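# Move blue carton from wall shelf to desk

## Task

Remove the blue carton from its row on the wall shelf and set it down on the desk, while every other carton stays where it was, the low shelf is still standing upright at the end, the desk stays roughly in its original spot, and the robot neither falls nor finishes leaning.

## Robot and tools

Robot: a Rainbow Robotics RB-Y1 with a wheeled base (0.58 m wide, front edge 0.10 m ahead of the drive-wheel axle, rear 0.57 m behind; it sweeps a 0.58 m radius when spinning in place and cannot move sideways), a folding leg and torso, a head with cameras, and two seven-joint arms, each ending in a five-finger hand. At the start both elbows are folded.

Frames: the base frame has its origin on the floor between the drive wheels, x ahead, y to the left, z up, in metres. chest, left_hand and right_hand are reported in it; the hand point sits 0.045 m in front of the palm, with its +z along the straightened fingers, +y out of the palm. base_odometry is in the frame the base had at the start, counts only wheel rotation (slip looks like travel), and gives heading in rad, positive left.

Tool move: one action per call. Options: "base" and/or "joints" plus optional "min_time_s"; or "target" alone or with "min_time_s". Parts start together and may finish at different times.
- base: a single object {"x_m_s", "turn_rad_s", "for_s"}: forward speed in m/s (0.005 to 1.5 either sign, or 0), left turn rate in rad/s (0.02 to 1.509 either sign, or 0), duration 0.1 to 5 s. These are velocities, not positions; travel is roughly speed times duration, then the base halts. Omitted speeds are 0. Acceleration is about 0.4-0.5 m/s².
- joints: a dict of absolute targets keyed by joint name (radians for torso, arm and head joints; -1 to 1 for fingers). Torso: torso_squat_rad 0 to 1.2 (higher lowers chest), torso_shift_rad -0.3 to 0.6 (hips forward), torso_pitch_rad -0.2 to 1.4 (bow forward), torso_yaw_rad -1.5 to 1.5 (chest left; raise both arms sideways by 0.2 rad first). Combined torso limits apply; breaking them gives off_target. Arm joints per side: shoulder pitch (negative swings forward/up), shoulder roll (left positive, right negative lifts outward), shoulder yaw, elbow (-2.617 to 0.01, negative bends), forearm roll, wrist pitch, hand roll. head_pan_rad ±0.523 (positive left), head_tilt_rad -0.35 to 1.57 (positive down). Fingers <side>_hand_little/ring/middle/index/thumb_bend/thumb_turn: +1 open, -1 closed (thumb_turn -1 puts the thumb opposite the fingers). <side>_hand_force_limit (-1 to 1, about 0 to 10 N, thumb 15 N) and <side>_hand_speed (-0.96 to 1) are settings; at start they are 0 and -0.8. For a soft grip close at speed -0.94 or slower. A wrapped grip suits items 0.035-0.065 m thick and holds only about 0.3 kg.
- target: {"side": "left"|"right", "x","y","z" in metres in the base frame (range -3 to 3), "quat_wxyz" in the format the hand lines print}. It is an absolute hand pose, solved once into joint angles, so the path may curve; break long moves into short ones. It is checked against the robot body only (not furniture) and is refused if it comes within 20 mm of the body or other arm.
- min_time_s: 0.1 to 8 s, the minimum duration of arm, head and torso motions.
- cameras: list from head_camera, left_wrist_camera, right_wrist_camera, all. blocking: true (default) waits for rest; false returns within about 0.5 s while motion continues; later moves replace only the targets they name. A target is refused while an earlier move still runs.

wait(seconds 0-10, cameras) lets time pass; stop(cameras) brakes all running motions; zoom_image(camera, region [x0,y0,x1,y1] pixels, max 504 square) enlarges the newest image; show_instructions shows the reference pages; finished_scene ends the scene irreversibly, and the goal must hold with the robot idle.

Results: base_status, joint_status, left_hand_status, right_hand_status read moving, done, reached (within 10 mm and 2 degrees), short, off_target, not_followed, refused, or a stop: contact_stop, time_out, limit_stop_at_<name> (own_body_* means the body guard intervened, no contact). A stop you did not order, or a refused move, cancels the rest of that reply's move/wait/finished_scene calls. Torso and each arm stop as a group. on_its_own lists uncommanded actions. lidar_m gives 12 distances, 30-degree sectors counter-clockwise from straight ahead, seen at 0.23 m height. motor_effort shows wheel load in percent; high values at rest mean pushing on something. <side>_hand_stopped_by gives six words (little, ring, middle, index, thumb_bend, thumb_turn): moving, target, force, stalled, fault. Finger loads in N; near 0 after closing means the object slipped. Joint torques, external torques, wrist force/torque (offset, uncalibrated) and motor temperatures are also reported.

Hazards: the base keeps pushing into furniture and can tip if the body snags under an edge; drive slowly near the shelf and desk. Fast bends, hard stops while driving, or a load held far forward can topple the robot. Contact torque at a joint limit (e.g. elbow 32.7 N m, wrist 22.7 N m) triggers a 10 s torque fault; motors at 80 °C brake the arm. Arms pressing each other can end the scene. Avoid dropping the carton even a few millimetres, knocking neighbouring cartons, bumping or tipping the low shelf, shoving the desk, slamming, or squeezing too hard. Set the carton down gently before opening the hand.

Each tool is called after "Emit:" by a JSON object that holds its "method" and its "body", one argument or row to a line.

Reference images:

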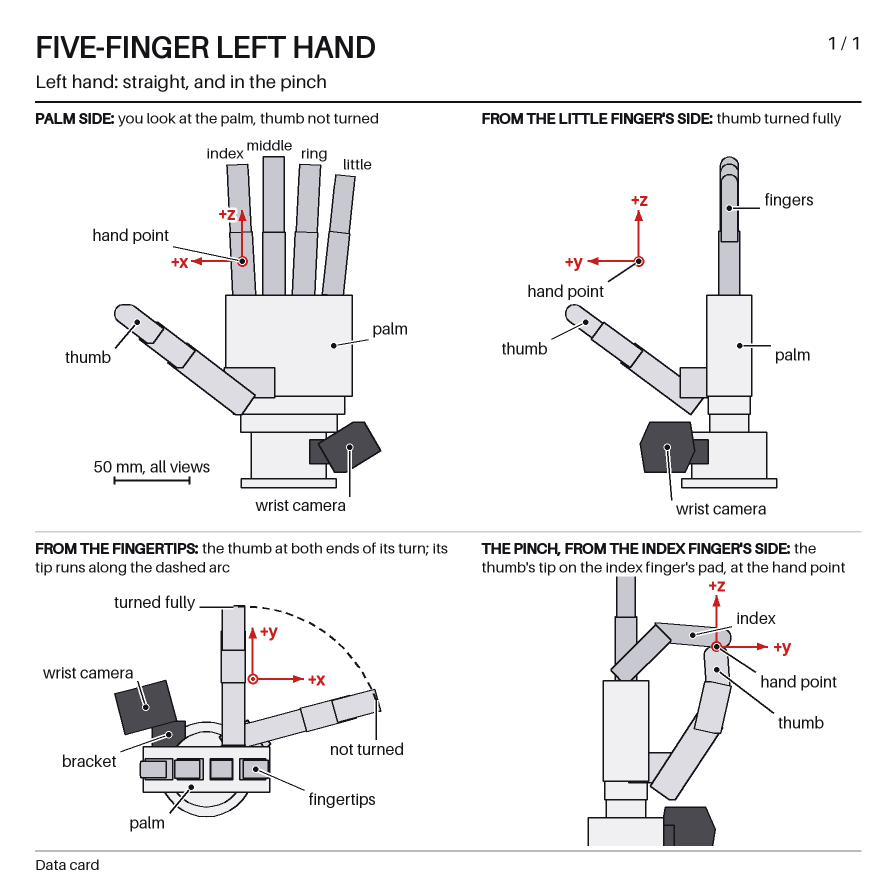

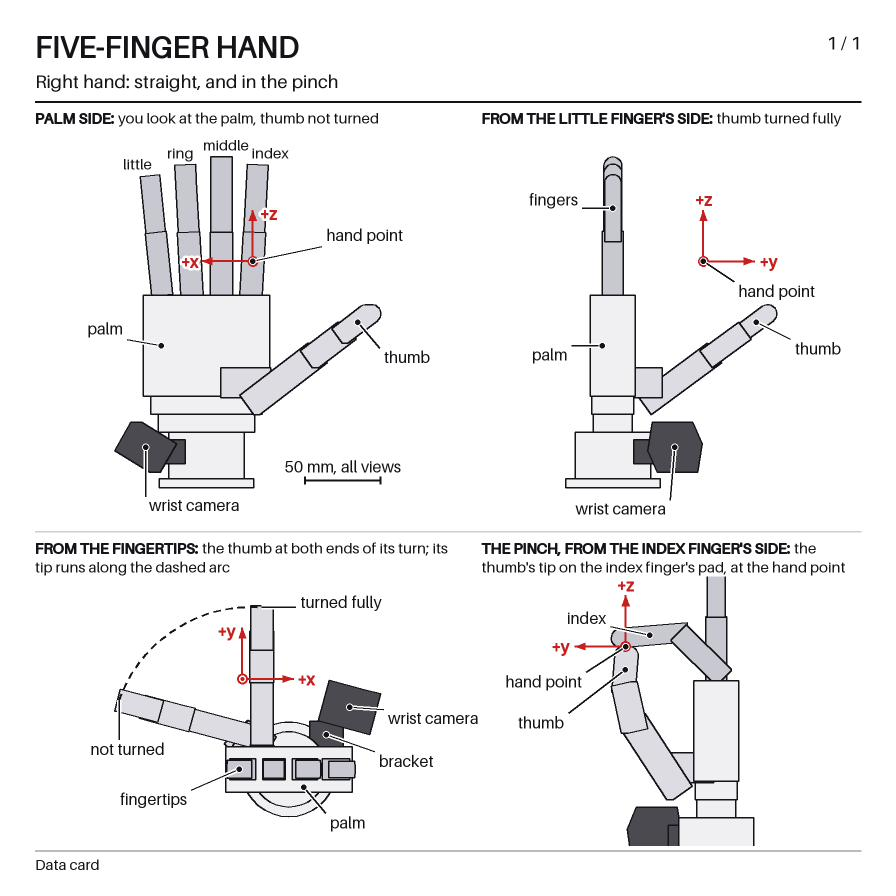

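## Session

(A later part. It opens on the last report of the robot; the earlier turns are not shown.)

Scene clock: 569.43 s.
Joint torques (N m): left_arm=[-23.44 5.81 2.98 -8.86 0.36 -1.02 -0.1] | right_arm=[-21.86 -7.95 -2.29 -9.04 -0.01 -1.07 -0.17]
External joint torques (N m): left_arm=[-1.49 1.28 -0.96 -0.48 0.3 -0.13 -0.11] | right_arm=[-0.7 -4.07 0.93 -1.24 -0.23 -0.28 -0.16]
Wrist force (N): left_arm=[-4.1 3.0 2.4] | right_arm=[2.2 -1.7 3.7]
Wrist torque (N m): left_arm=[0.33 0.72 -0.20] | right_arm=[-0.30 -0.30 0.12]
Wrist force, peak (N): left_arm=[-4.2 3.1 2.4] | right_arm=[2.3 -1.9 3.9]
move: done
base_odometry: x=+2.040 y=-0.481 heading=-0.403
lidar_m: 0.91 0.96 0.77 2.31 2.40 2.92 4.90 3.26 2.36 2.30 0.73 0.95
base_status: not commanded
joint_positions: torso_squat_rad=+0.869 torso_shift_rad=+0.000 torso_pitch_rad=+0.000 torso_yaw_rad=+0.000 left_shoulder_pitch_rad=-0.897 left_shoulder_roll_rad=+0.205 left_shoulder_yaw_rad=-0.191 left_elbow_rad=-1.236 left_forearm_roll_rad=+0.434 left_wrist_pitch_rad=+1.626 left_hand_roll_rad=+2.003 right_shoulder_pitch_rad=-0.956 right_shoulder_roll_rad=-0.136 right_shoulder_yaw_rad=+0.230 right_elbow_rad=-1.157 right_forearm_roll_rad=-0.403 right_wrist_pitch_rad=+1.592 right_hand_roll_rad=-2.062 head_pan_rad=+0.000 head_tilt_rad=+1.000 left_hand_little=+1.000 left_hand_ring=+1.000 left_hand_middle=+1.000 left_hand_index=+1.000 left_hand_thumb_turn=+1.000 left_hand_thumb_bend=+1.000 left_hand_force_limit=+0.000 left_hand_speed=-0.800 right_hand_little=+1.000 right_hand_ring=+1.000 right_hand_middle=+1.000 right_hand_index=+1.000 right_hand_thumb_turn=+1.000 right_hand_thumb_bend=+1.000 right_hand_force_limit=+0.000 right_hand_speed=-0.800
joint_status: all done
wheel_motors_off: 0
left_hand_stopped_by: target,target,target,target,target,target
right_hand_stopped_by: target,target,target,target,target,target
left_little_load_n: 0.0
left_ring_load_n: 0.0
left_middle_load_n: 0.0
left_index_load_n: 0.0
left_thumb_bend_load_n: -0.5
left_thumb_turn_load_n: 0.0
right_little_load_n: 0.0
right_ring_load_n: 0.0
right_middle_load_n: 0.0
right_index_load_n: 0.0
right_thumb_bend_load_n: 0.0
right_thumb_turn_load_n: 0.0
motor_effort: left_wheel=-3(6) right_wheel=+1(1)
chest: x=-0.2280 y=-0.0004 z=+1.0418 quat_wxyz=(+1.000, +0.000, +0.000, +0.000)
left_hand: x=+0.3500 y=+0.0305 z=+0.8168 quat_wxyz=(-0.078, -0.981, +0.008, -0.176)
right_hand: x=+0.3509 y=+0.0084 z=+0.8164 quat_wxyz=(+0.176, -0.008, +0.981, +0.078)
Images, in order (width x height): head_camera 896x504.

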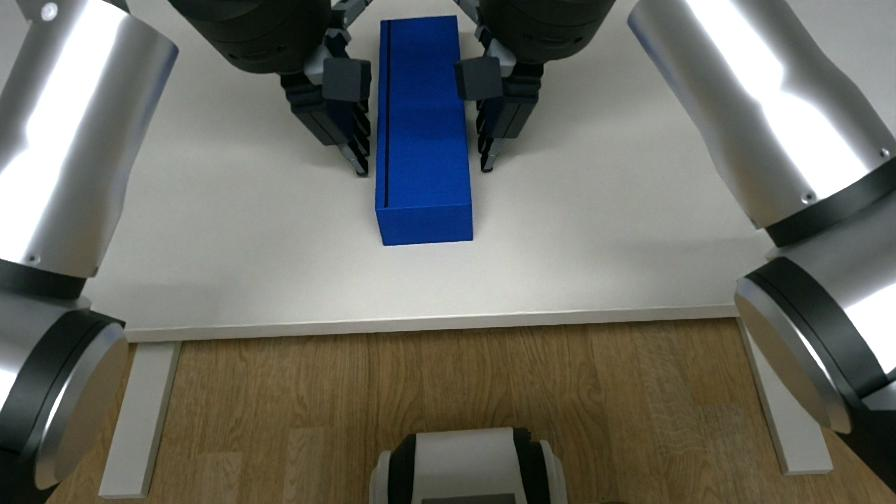

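Emit:
{"method": "move", "body": {
  "joints": {"left_shoulder_roll_rad": 0.24, "right_shoulder_roll_rad": -0.172},
  "min_time_s": 1
}}

Emit:
{"method": "move", "body": {
  "joints": {"torso_squat_rad": 0.6},
  "min_time_s": 2,
  "cameras": ["head_camera"]
}}

Scene clock: 572.90 s.
Joint torques (N m): left_arm=[-23.52 6.55 2.43 -8.77 0.38 -1.08 0.13] | right_arm=[-21.83 -7.73 -2.03 -8.86 0.17 -1.37 -0.06]
External joint torques (N m): left_arm=[-1.43 1.48 -1.69 -0.48 0.36 -0.19 0.12] | right_arm=[-0.48 -3.34 1.35 -1.14 -0.09 -0.59 -0.05]
Wrist force (N): left_arm=[-3.9 3.1 2.4] | right_arm=[2.1 -1.8 3.7]
Wrist torque (N m): left_arm=[0.34 0.68 -0.18] | right_arm=[-0.35 -0.29 0.12]
Wrist force, peak (N): left_arm=[-4.2 3.3 2.5] | right_arm=[2.3 -2.0 3.8]
move: done
base_odometry: x=+2.040 y=-0.481 heading=-0.403
lidar_m: 0.91 0.95 0.77 2.31 2.40 2.92 4.90 3.25 2.37 2.30 0.73 0.95
base_status: not commanded
joint_positions: torso_squat_rad=+0.869 torso_shift_rad=+0.000 torso_pitch_rad=+0.000 torso_yaw_rad=+0.000 left_shoulder_pitch_rad=-0.897 left_shoulder_roll_rad=+0.240 left_shoulder_yaw_rad=-0.191 left_elbow_rad=-1.236 left_forearm_roll_rad=+0.434 left_wrist_pitch_rad=+1.626 left_hand_roll_rad=+2.003 right_shoulder_pitch_rad=-0.956 right_shoulder_roll_rad=-0.172 right_shoulder_yaw_rad=+0.230 right_elbow_rad=-1.157 right_forearm_roll_rad=-0.403 right_wrist_pitch_rad=+1.592 right_hand_roll_rad=-2.062 head_pan_rad=+0.000 head_tilt_rad=+1.000 left_hand_little=+1.000 left_hand_ring=+1.000 left_hand_middle=+1.000 left_hand_index=+1.000 left_hand_thumb_turn=+1.000 left_hand_thumb_bend=+1.000 left_hand_force_limit=+0.000 left_hand_speed=-0.800 right_hand_little=+1.000 right_hand_ring=+1.000 right_hand_middle=+1.000 right_hand_index=+1.000 right_hand_thumb_turn=+1.000 right_hand_thumb_bend=+1.000 right_hand_force_limit=+0.000 right_hand_speed=-0.800
joint_status: all done
wheel_motors_off: 0
left_hand_stopped_by: target,target,target,target,target,target
right_hand_stopped_by: target,target,target,target,target,target
left_little_load_n: 0.0
left_ring_load_n: 0.0
left_middle_load_n: 0.0
left_index_load_n: 0.0
left_thumb_bend_load_n: 0.0
left_thumb_turn_load_n: 0.0
right_little_load_n: 0.0
right_ring_load_n: 0.0
right_middle_load_n: 0.0
right_index_load_n: 0.0
right_thumb_bend_load_n: 0.0
right_thumb_turn_load_n: 0.0
motor_effort: left_wheel=-4(6) right_wheel=+1(2)
chest: x=-0.2280 y=-0.0004 z=+1.0418 quat_wxyz=(+1.000, +0.000, +0.000, +0.000)
left_hand: x=+0.3575 y=+0.0521 z=+0.8184 quat_wxyz=(-0.065, -0.981, -0.002, -0.182)
right_hand: x=+0.3599 y=-0.0138 z=+0.8178 quat_wxyz=(+0.182, +0.004, +0.981, +0.065)
pictures: none

Scene clock: 575.20 s.
Joint torques (N m): left_arm=[-22.85 6.36 2.61 -8.67 0.24 -1.02 -0.03] | right_arm=[-22.01 -7.68 -2.22 -8.95 0.11 -1.15 0.05]
External joint torques (N m): left_arm=[-0.76 1.29 -1.51 -0.38 0.22 -0.13 -0.04] | right_arm=[-0.67 -3.28 1.16 -1.23 -0.15 -0.36 0.06]
Wrist force (N): left_arm=[-4.0 3.2 2.1] | right_arm=[2.3 -1.6 3.7]
Wrist torque (N m): left_arm=[0.37 0.69 -0.19] | right_arm=[-0.31 -0.34 0.14]
Wrist force, peak (N): left_arm=[-4.3 3.4 2.4] | right_arm=[2.5 -1.7 3.9]
move: done
base_odometry: x=+2.040 y=-0.481 heading=-0.403
lidar_m: 0.91 0.95 0.78 2.31 2.41 2.91 4.90 3.25 2.37 2.29 0.73 0.95
base_status: not commanded
joint_positions: torso_squat_rad=+0.600 torso_shift_rad=+0.000 torso_pitch_rad=+0.000 torso_yaw_rad=+0.000 left_shoulder_pitch_rad=-0.897 left_shoulder_roll_rad=+0.240 left_shoulder_yaw_rad=-0.191 left_elbow_rad=-1.236 left_forearm_roll_rad=+0.434 left_wrist_pitch_rad=+1.626 left_hand_roll_rad=+2.003 right_shoulder_pitch_rad=-0.956 right_shoulder_roll_rad=-0.172 right_shoulder_yaw_rad=+0.230 right_elbow_rad=-1.157 right_forearm_roll_rad=-0.403 right_wrist_pitch_rad=+1.592 right_hand_roll_rad=-2.062 head_pan_rad=+0.000 head_tilt_rad=+1.000 left_hand_little=+1.000 left_hand_ring=+1.000 left_hand_middle=+1.000 left_hand_index=+1.000 left_hand_thumb_turn=+1.000 left_hand_thumb_bend=+1.000 left_hand_force_limit=+0.000 left_hand_speed=-0.800 right_hand_little=+1.000 right_hand_ring=+1.000 right_hand_middle=+1.000 right_hand_index=+1.000 right_hand_thumb_turn=+1.000 right_hand_thumb_bend=+1.000 right_hand_force_limit=+0.000 right_hand_speed=-0.800
joint_status: all done
wheel_motors_off: 0
left_hand_stopped_by: target,target,target,target,target,target
right_hand_stopped_by: target,target,target,target,target,target
left_little_load_n: 0.0
left_ring_load_n: 0.0
left_middle_load_n: 0.0
left_index_load_n: 0.0
left_thumb_bend_load_n: 0.0
left_thumb_turn_load_n: 0.0
right_little_load_n: 0.0
right_ring_load_n: 0.0
right_middle_load_n: -0.5
right_index_load_n: 0.0
right_thumb_bend_load_n: 0.0
right_thumb_turn_load_n: 0.0
motor_effort: left_wheel=-1(5) right_wheel=+1(1)
chest: x=-0.2279 y=-0.0004 z=+1.1677 quat_wxyz=(+1.000, +0.000, +0.000, +0.000)
left_hand: x=+0.3576 y=+0.0520 z=+0.9442 quat_wxyz=(-0.065, -0.981, -0.002, -0.182)
right_hand: x=+0.3600 y=-0.0138 z=+0.9436 quat_wxyz=(+0.182, +0.004, +0.981, +0.065)
Images, in order (width x height): head_camera 896x504.

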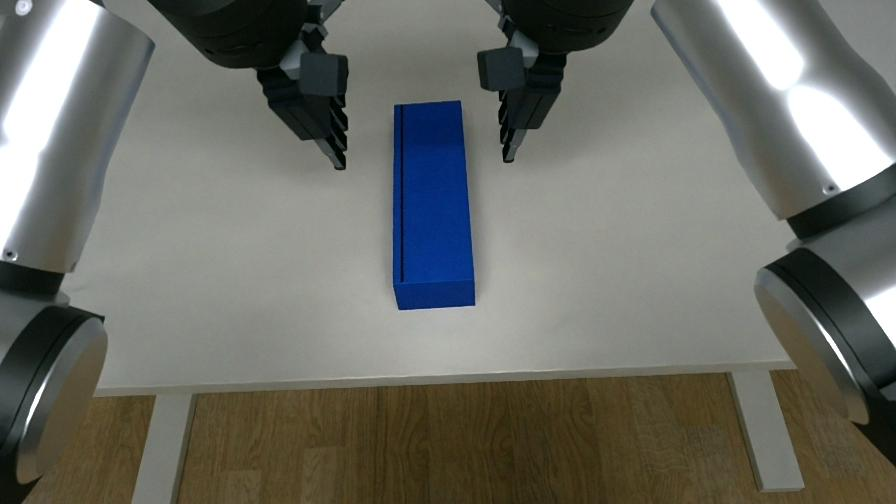

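Emit:
{"method": "move", "body": {
  "joints": {"torso_squat_rad": 0.3},
  "min_time_s": 2
}}

Emit:
{"method": "move", "body": {
  "base": {"x_m_s": -0.25, "for_s": 2.5},
  "joints": {"head_tilt_rad": 0.7},
  "cameras": ["head_camera"]
}}

Scene clock: 579.77 s.
Joint torques (N m): left_arm=[-23.43 6.1 3.26 -8.51 0.31 -0.83 -0.01] | right_arm=[-21.55 -7.62 -2.41 -8.57 0.11 -0.96 -0.15]
External joint torques (N m): left_arm=[-1.35 1.03 -0.85 -0.22 0.29 0.06 -0.02] | right_arm=[-0.2 -3.23 0.97 -0.86 -0.15 -0.17 -0.15]
Wrist force (N): left_arm=[-4.0 3.2 2.4] | right_arm=[2.4 -1.7 3.8]
Wrist torque (N m): left_arm=[0.34 0.70 -0.20] | right_arm=[-0.31 -0.33 0.12]
Wrist force, peak (N): left_arm=[-4.1 3.4 2.4] | right_arm=[2.5 -2.0 4.0]
move: done
base_odometry: x=+2.040 y=-0.481 heading=-0.403
lidar_m: 0.91 0.95 0.77 2.31 2.41 2.91 4.90 3.26 2.37 2.30 0.73 0.95
base_status: not commanded
joint_positions: torso_squat_rad=+0.300 torso_shift_rad=+0.000 torso_pitch_rad=+0.000 torso_yaw_rad=+0.000 left_shoulder_pitch_rad=-0.897 left_shoulder_roll_rad=+0.240 left_shoulder_yaw_rad=-0.191 left_elbow_rad=-1.236 left_forearm_roll_rad=+0.434 left_wrist_pitch_rad=+1.626 left_hand_roll_rad=+2.003 right_shoulder_pitch_rad=-0.956 right_shoulder_roll_rad=-0.172 right_shoulder_yaw_rad=+0.230 right_elbow_rad=-1.157 right_forearm_roll_rad=-0.403 right_wrist_pitch_rad=+1.592 right_hand_roll_rad=-2.062 head_pan_rad=+0.000 head_tilt_rad=+1.000 left_hand_little=+1.000 left_hand_ring=+1.000 left_hand_middle=+1.000 left_hand_index=+1.000 left_hand_thumb_turn=+1.000 left_hand_thumb_bend=+1.000 left_hand_force_limit=+0.000 left_hand_speed=-0.800 right_hand_little=+1.000 right_hand_ring=+1.000 right_hand_middle=+1.000 right_hand_index=+1.000 right_hand_thumb_turn=+1.000 right_hand_thumb_bend=+1.000 right_hand_force_limit=+0.000 right_hand_speed=-0.800
joint_status: all done
wheel_motors_off: 0
left_hand_stopped_by: target,target,target,target,target,target
right_hand_stopped_by: target,target,target,target,target,target
left_little_load_n: 0.0
left_ring_load_n: 0.0
left_middle_load_n: 0.0
left_index_load_n: 0.5
left_thumb_bend_load_n: 0.0
left_thumb_turn_load_n: 0.0
right_little_load_n: 0.0
right_ring_load_n: 0.0
right_middle_load_n: 0.0
right_index_load_n: 0.0
right_thumb_bend_load_n: 0.0
right_thumb_turn_load_n: 0.5
motor_effort: left_wheel=-1(5) right_wheel=+1(1)
chest: x=-0.2279 y=-0.0005 z=+1.2587 quat_wxyz=(+1.000, +0.000, +0.000, +0.000)
left_hand: x=+0.3576 y=+0.0519 z=+1.0352 quat_wxyz=(-0.065, -0.981, -0.002, -0.182)
right_hand: x=+0.3600 y=-0.0139 z=+1.0346 quat_wxyz=(+0.182, +0.004, +0.981, +0.065)
pictures: none

Scene clock: 583.43 s.
Joint torques (N m): left_arm=[-22.54 6.05 3.02 -8.24 0.16 -0.97 -0.11] | right_arm=[-21.15 -6.91 -1.67 -8.61 0.16 -1.13 0]
External joint torques (N m): left_arm=[-0.45 0.98 -1.1 0.05 0.15 -0.07 -0.12] | right_arm=[0.19 -2.51 1.71 -0.9 -0.1 -0.34 0.01]
Wrist force (N): left_arm=[-4.1 3.2 2.5] | right_arm=[2.1 -1.7 3.7]
Wrist torque (N m): left_arm=[0.34 0.72 -0.20] | right_arm=[-0.31 -0.29 0.11]
Wrist force, peak (N): left_arm=[-4.2 3.5 2.5] | right_arm=[2.7 -1.8 3.9]
move: done
base_odometry: x=+1.465 y=-0.235 heading=-0.402
lidar_m: 1.53 1.27 2.22 2.32 2.17 2.89 4.28 3.24 2.35 2.27 2.18 1.22
base_status: done (sent for 2.5 of 2.5 s)
joint_positions: torso_squat_rad=+0.300 torso_shift_rad=+0.000 torso_pitch_rad=+0.000 torso_yaw_rad=+0.000 left_shoulder_pitch_rad=-0.897 left_shoulder_roll_rad=+0.240 left_shoulder_yaw_rad=-0.191 left_elbow_rad=-1.236 left_forearm_roll_rad=+0.434 left_wrist_pitch_rad=+1.626 left_hand_roll_rad=+2.003 right_shoulder_pitch_rad=-0.956 right_shoulder_roll_rad=-0.172 right_shoulder_yaw_rad=+0.230 right_elbow_rad=-1.157 right_forearm_roll_rad=-0.403 right_wrist_pitch_rad=+1.592 right_hand_roll_rad=-2.062 head_pan_rad=+0.000 head_tilt_rad=+0.700 left_hand_little=+1.000 left_hand_ring=+1.000 left_hand_middle=+1.000 left_hand_index=+1.000 left_hand_thumb_turn=+1.000 left_hand_thumb_bend=+1.000 left_hand_force_limit=+0.000 left_hand_speed=-0.800 right_hand_little=+1.000 right_hand_ring=+1.000 right_hand_middle=+1.000 right_hand_index=+1.000 right_hand_thumb_turn=+1.000 right_hand_thumb_bend=+1.000 right_hand_force_limit=+0.000 right_hand_speed=-0.800
joint_status: all done
wheel_motors_off: 0
left_hand_stopped_by: target,target,target,target,target,target
right_hand_stopped_by: target,target,target,target,target,target
left_little_load_n: 0.0
left_ring_load_n: 0.0
left_middle_load_n: 0.0
left_index_load_n: 0.0
left_thumb_bend_load_n: 0.0
left_thumb_turn_load_n: 0.0
right_little_load_n: 0.0
right_ring_load_n: 0.0
right_middle_load_n: 0.0
right_index_load_n: 0.0
right_thumb_bend_load_n: -0.5
right_thumb_turn_load_n: 0.0
motor_effort: left_wheel=+9(24) right_wheel=-9(18)
chest: x=-0.2281 y=-0.0005 z=+1.2587 quat_wxyz=(+1.000, +0.000, +0.000, +0.000)
left_hand: x=+0.3575 y=+0.0519 z=+1.0354 quat_wxyz=(-0.065, -0.981, -0.002, -0.182)
right_hand: x=+0.3599 y=-0.0139 z=+1.0348 quat_wxyz=(+0.182, +0.003, +0.981, +0.065)
Images, in order (width x height): head_camera 896x504.

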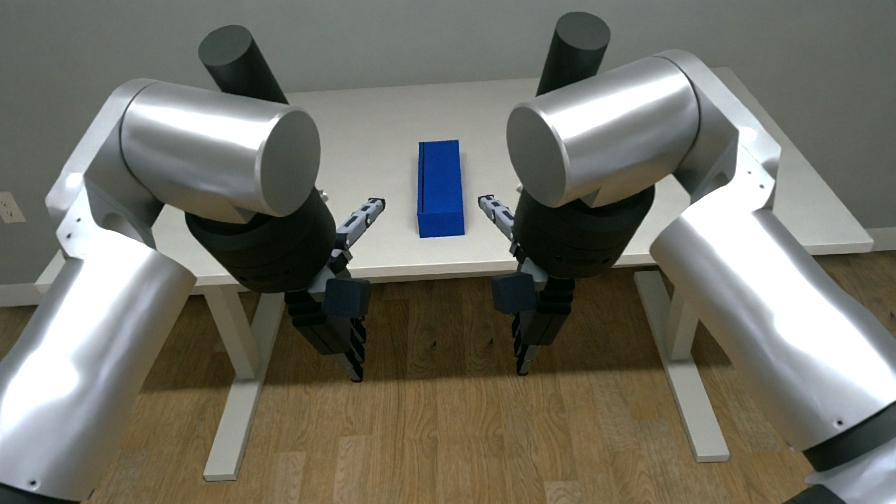

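Emit:
{"method": "finished_scene", "body": {

}}

The scene is finished: the task was done.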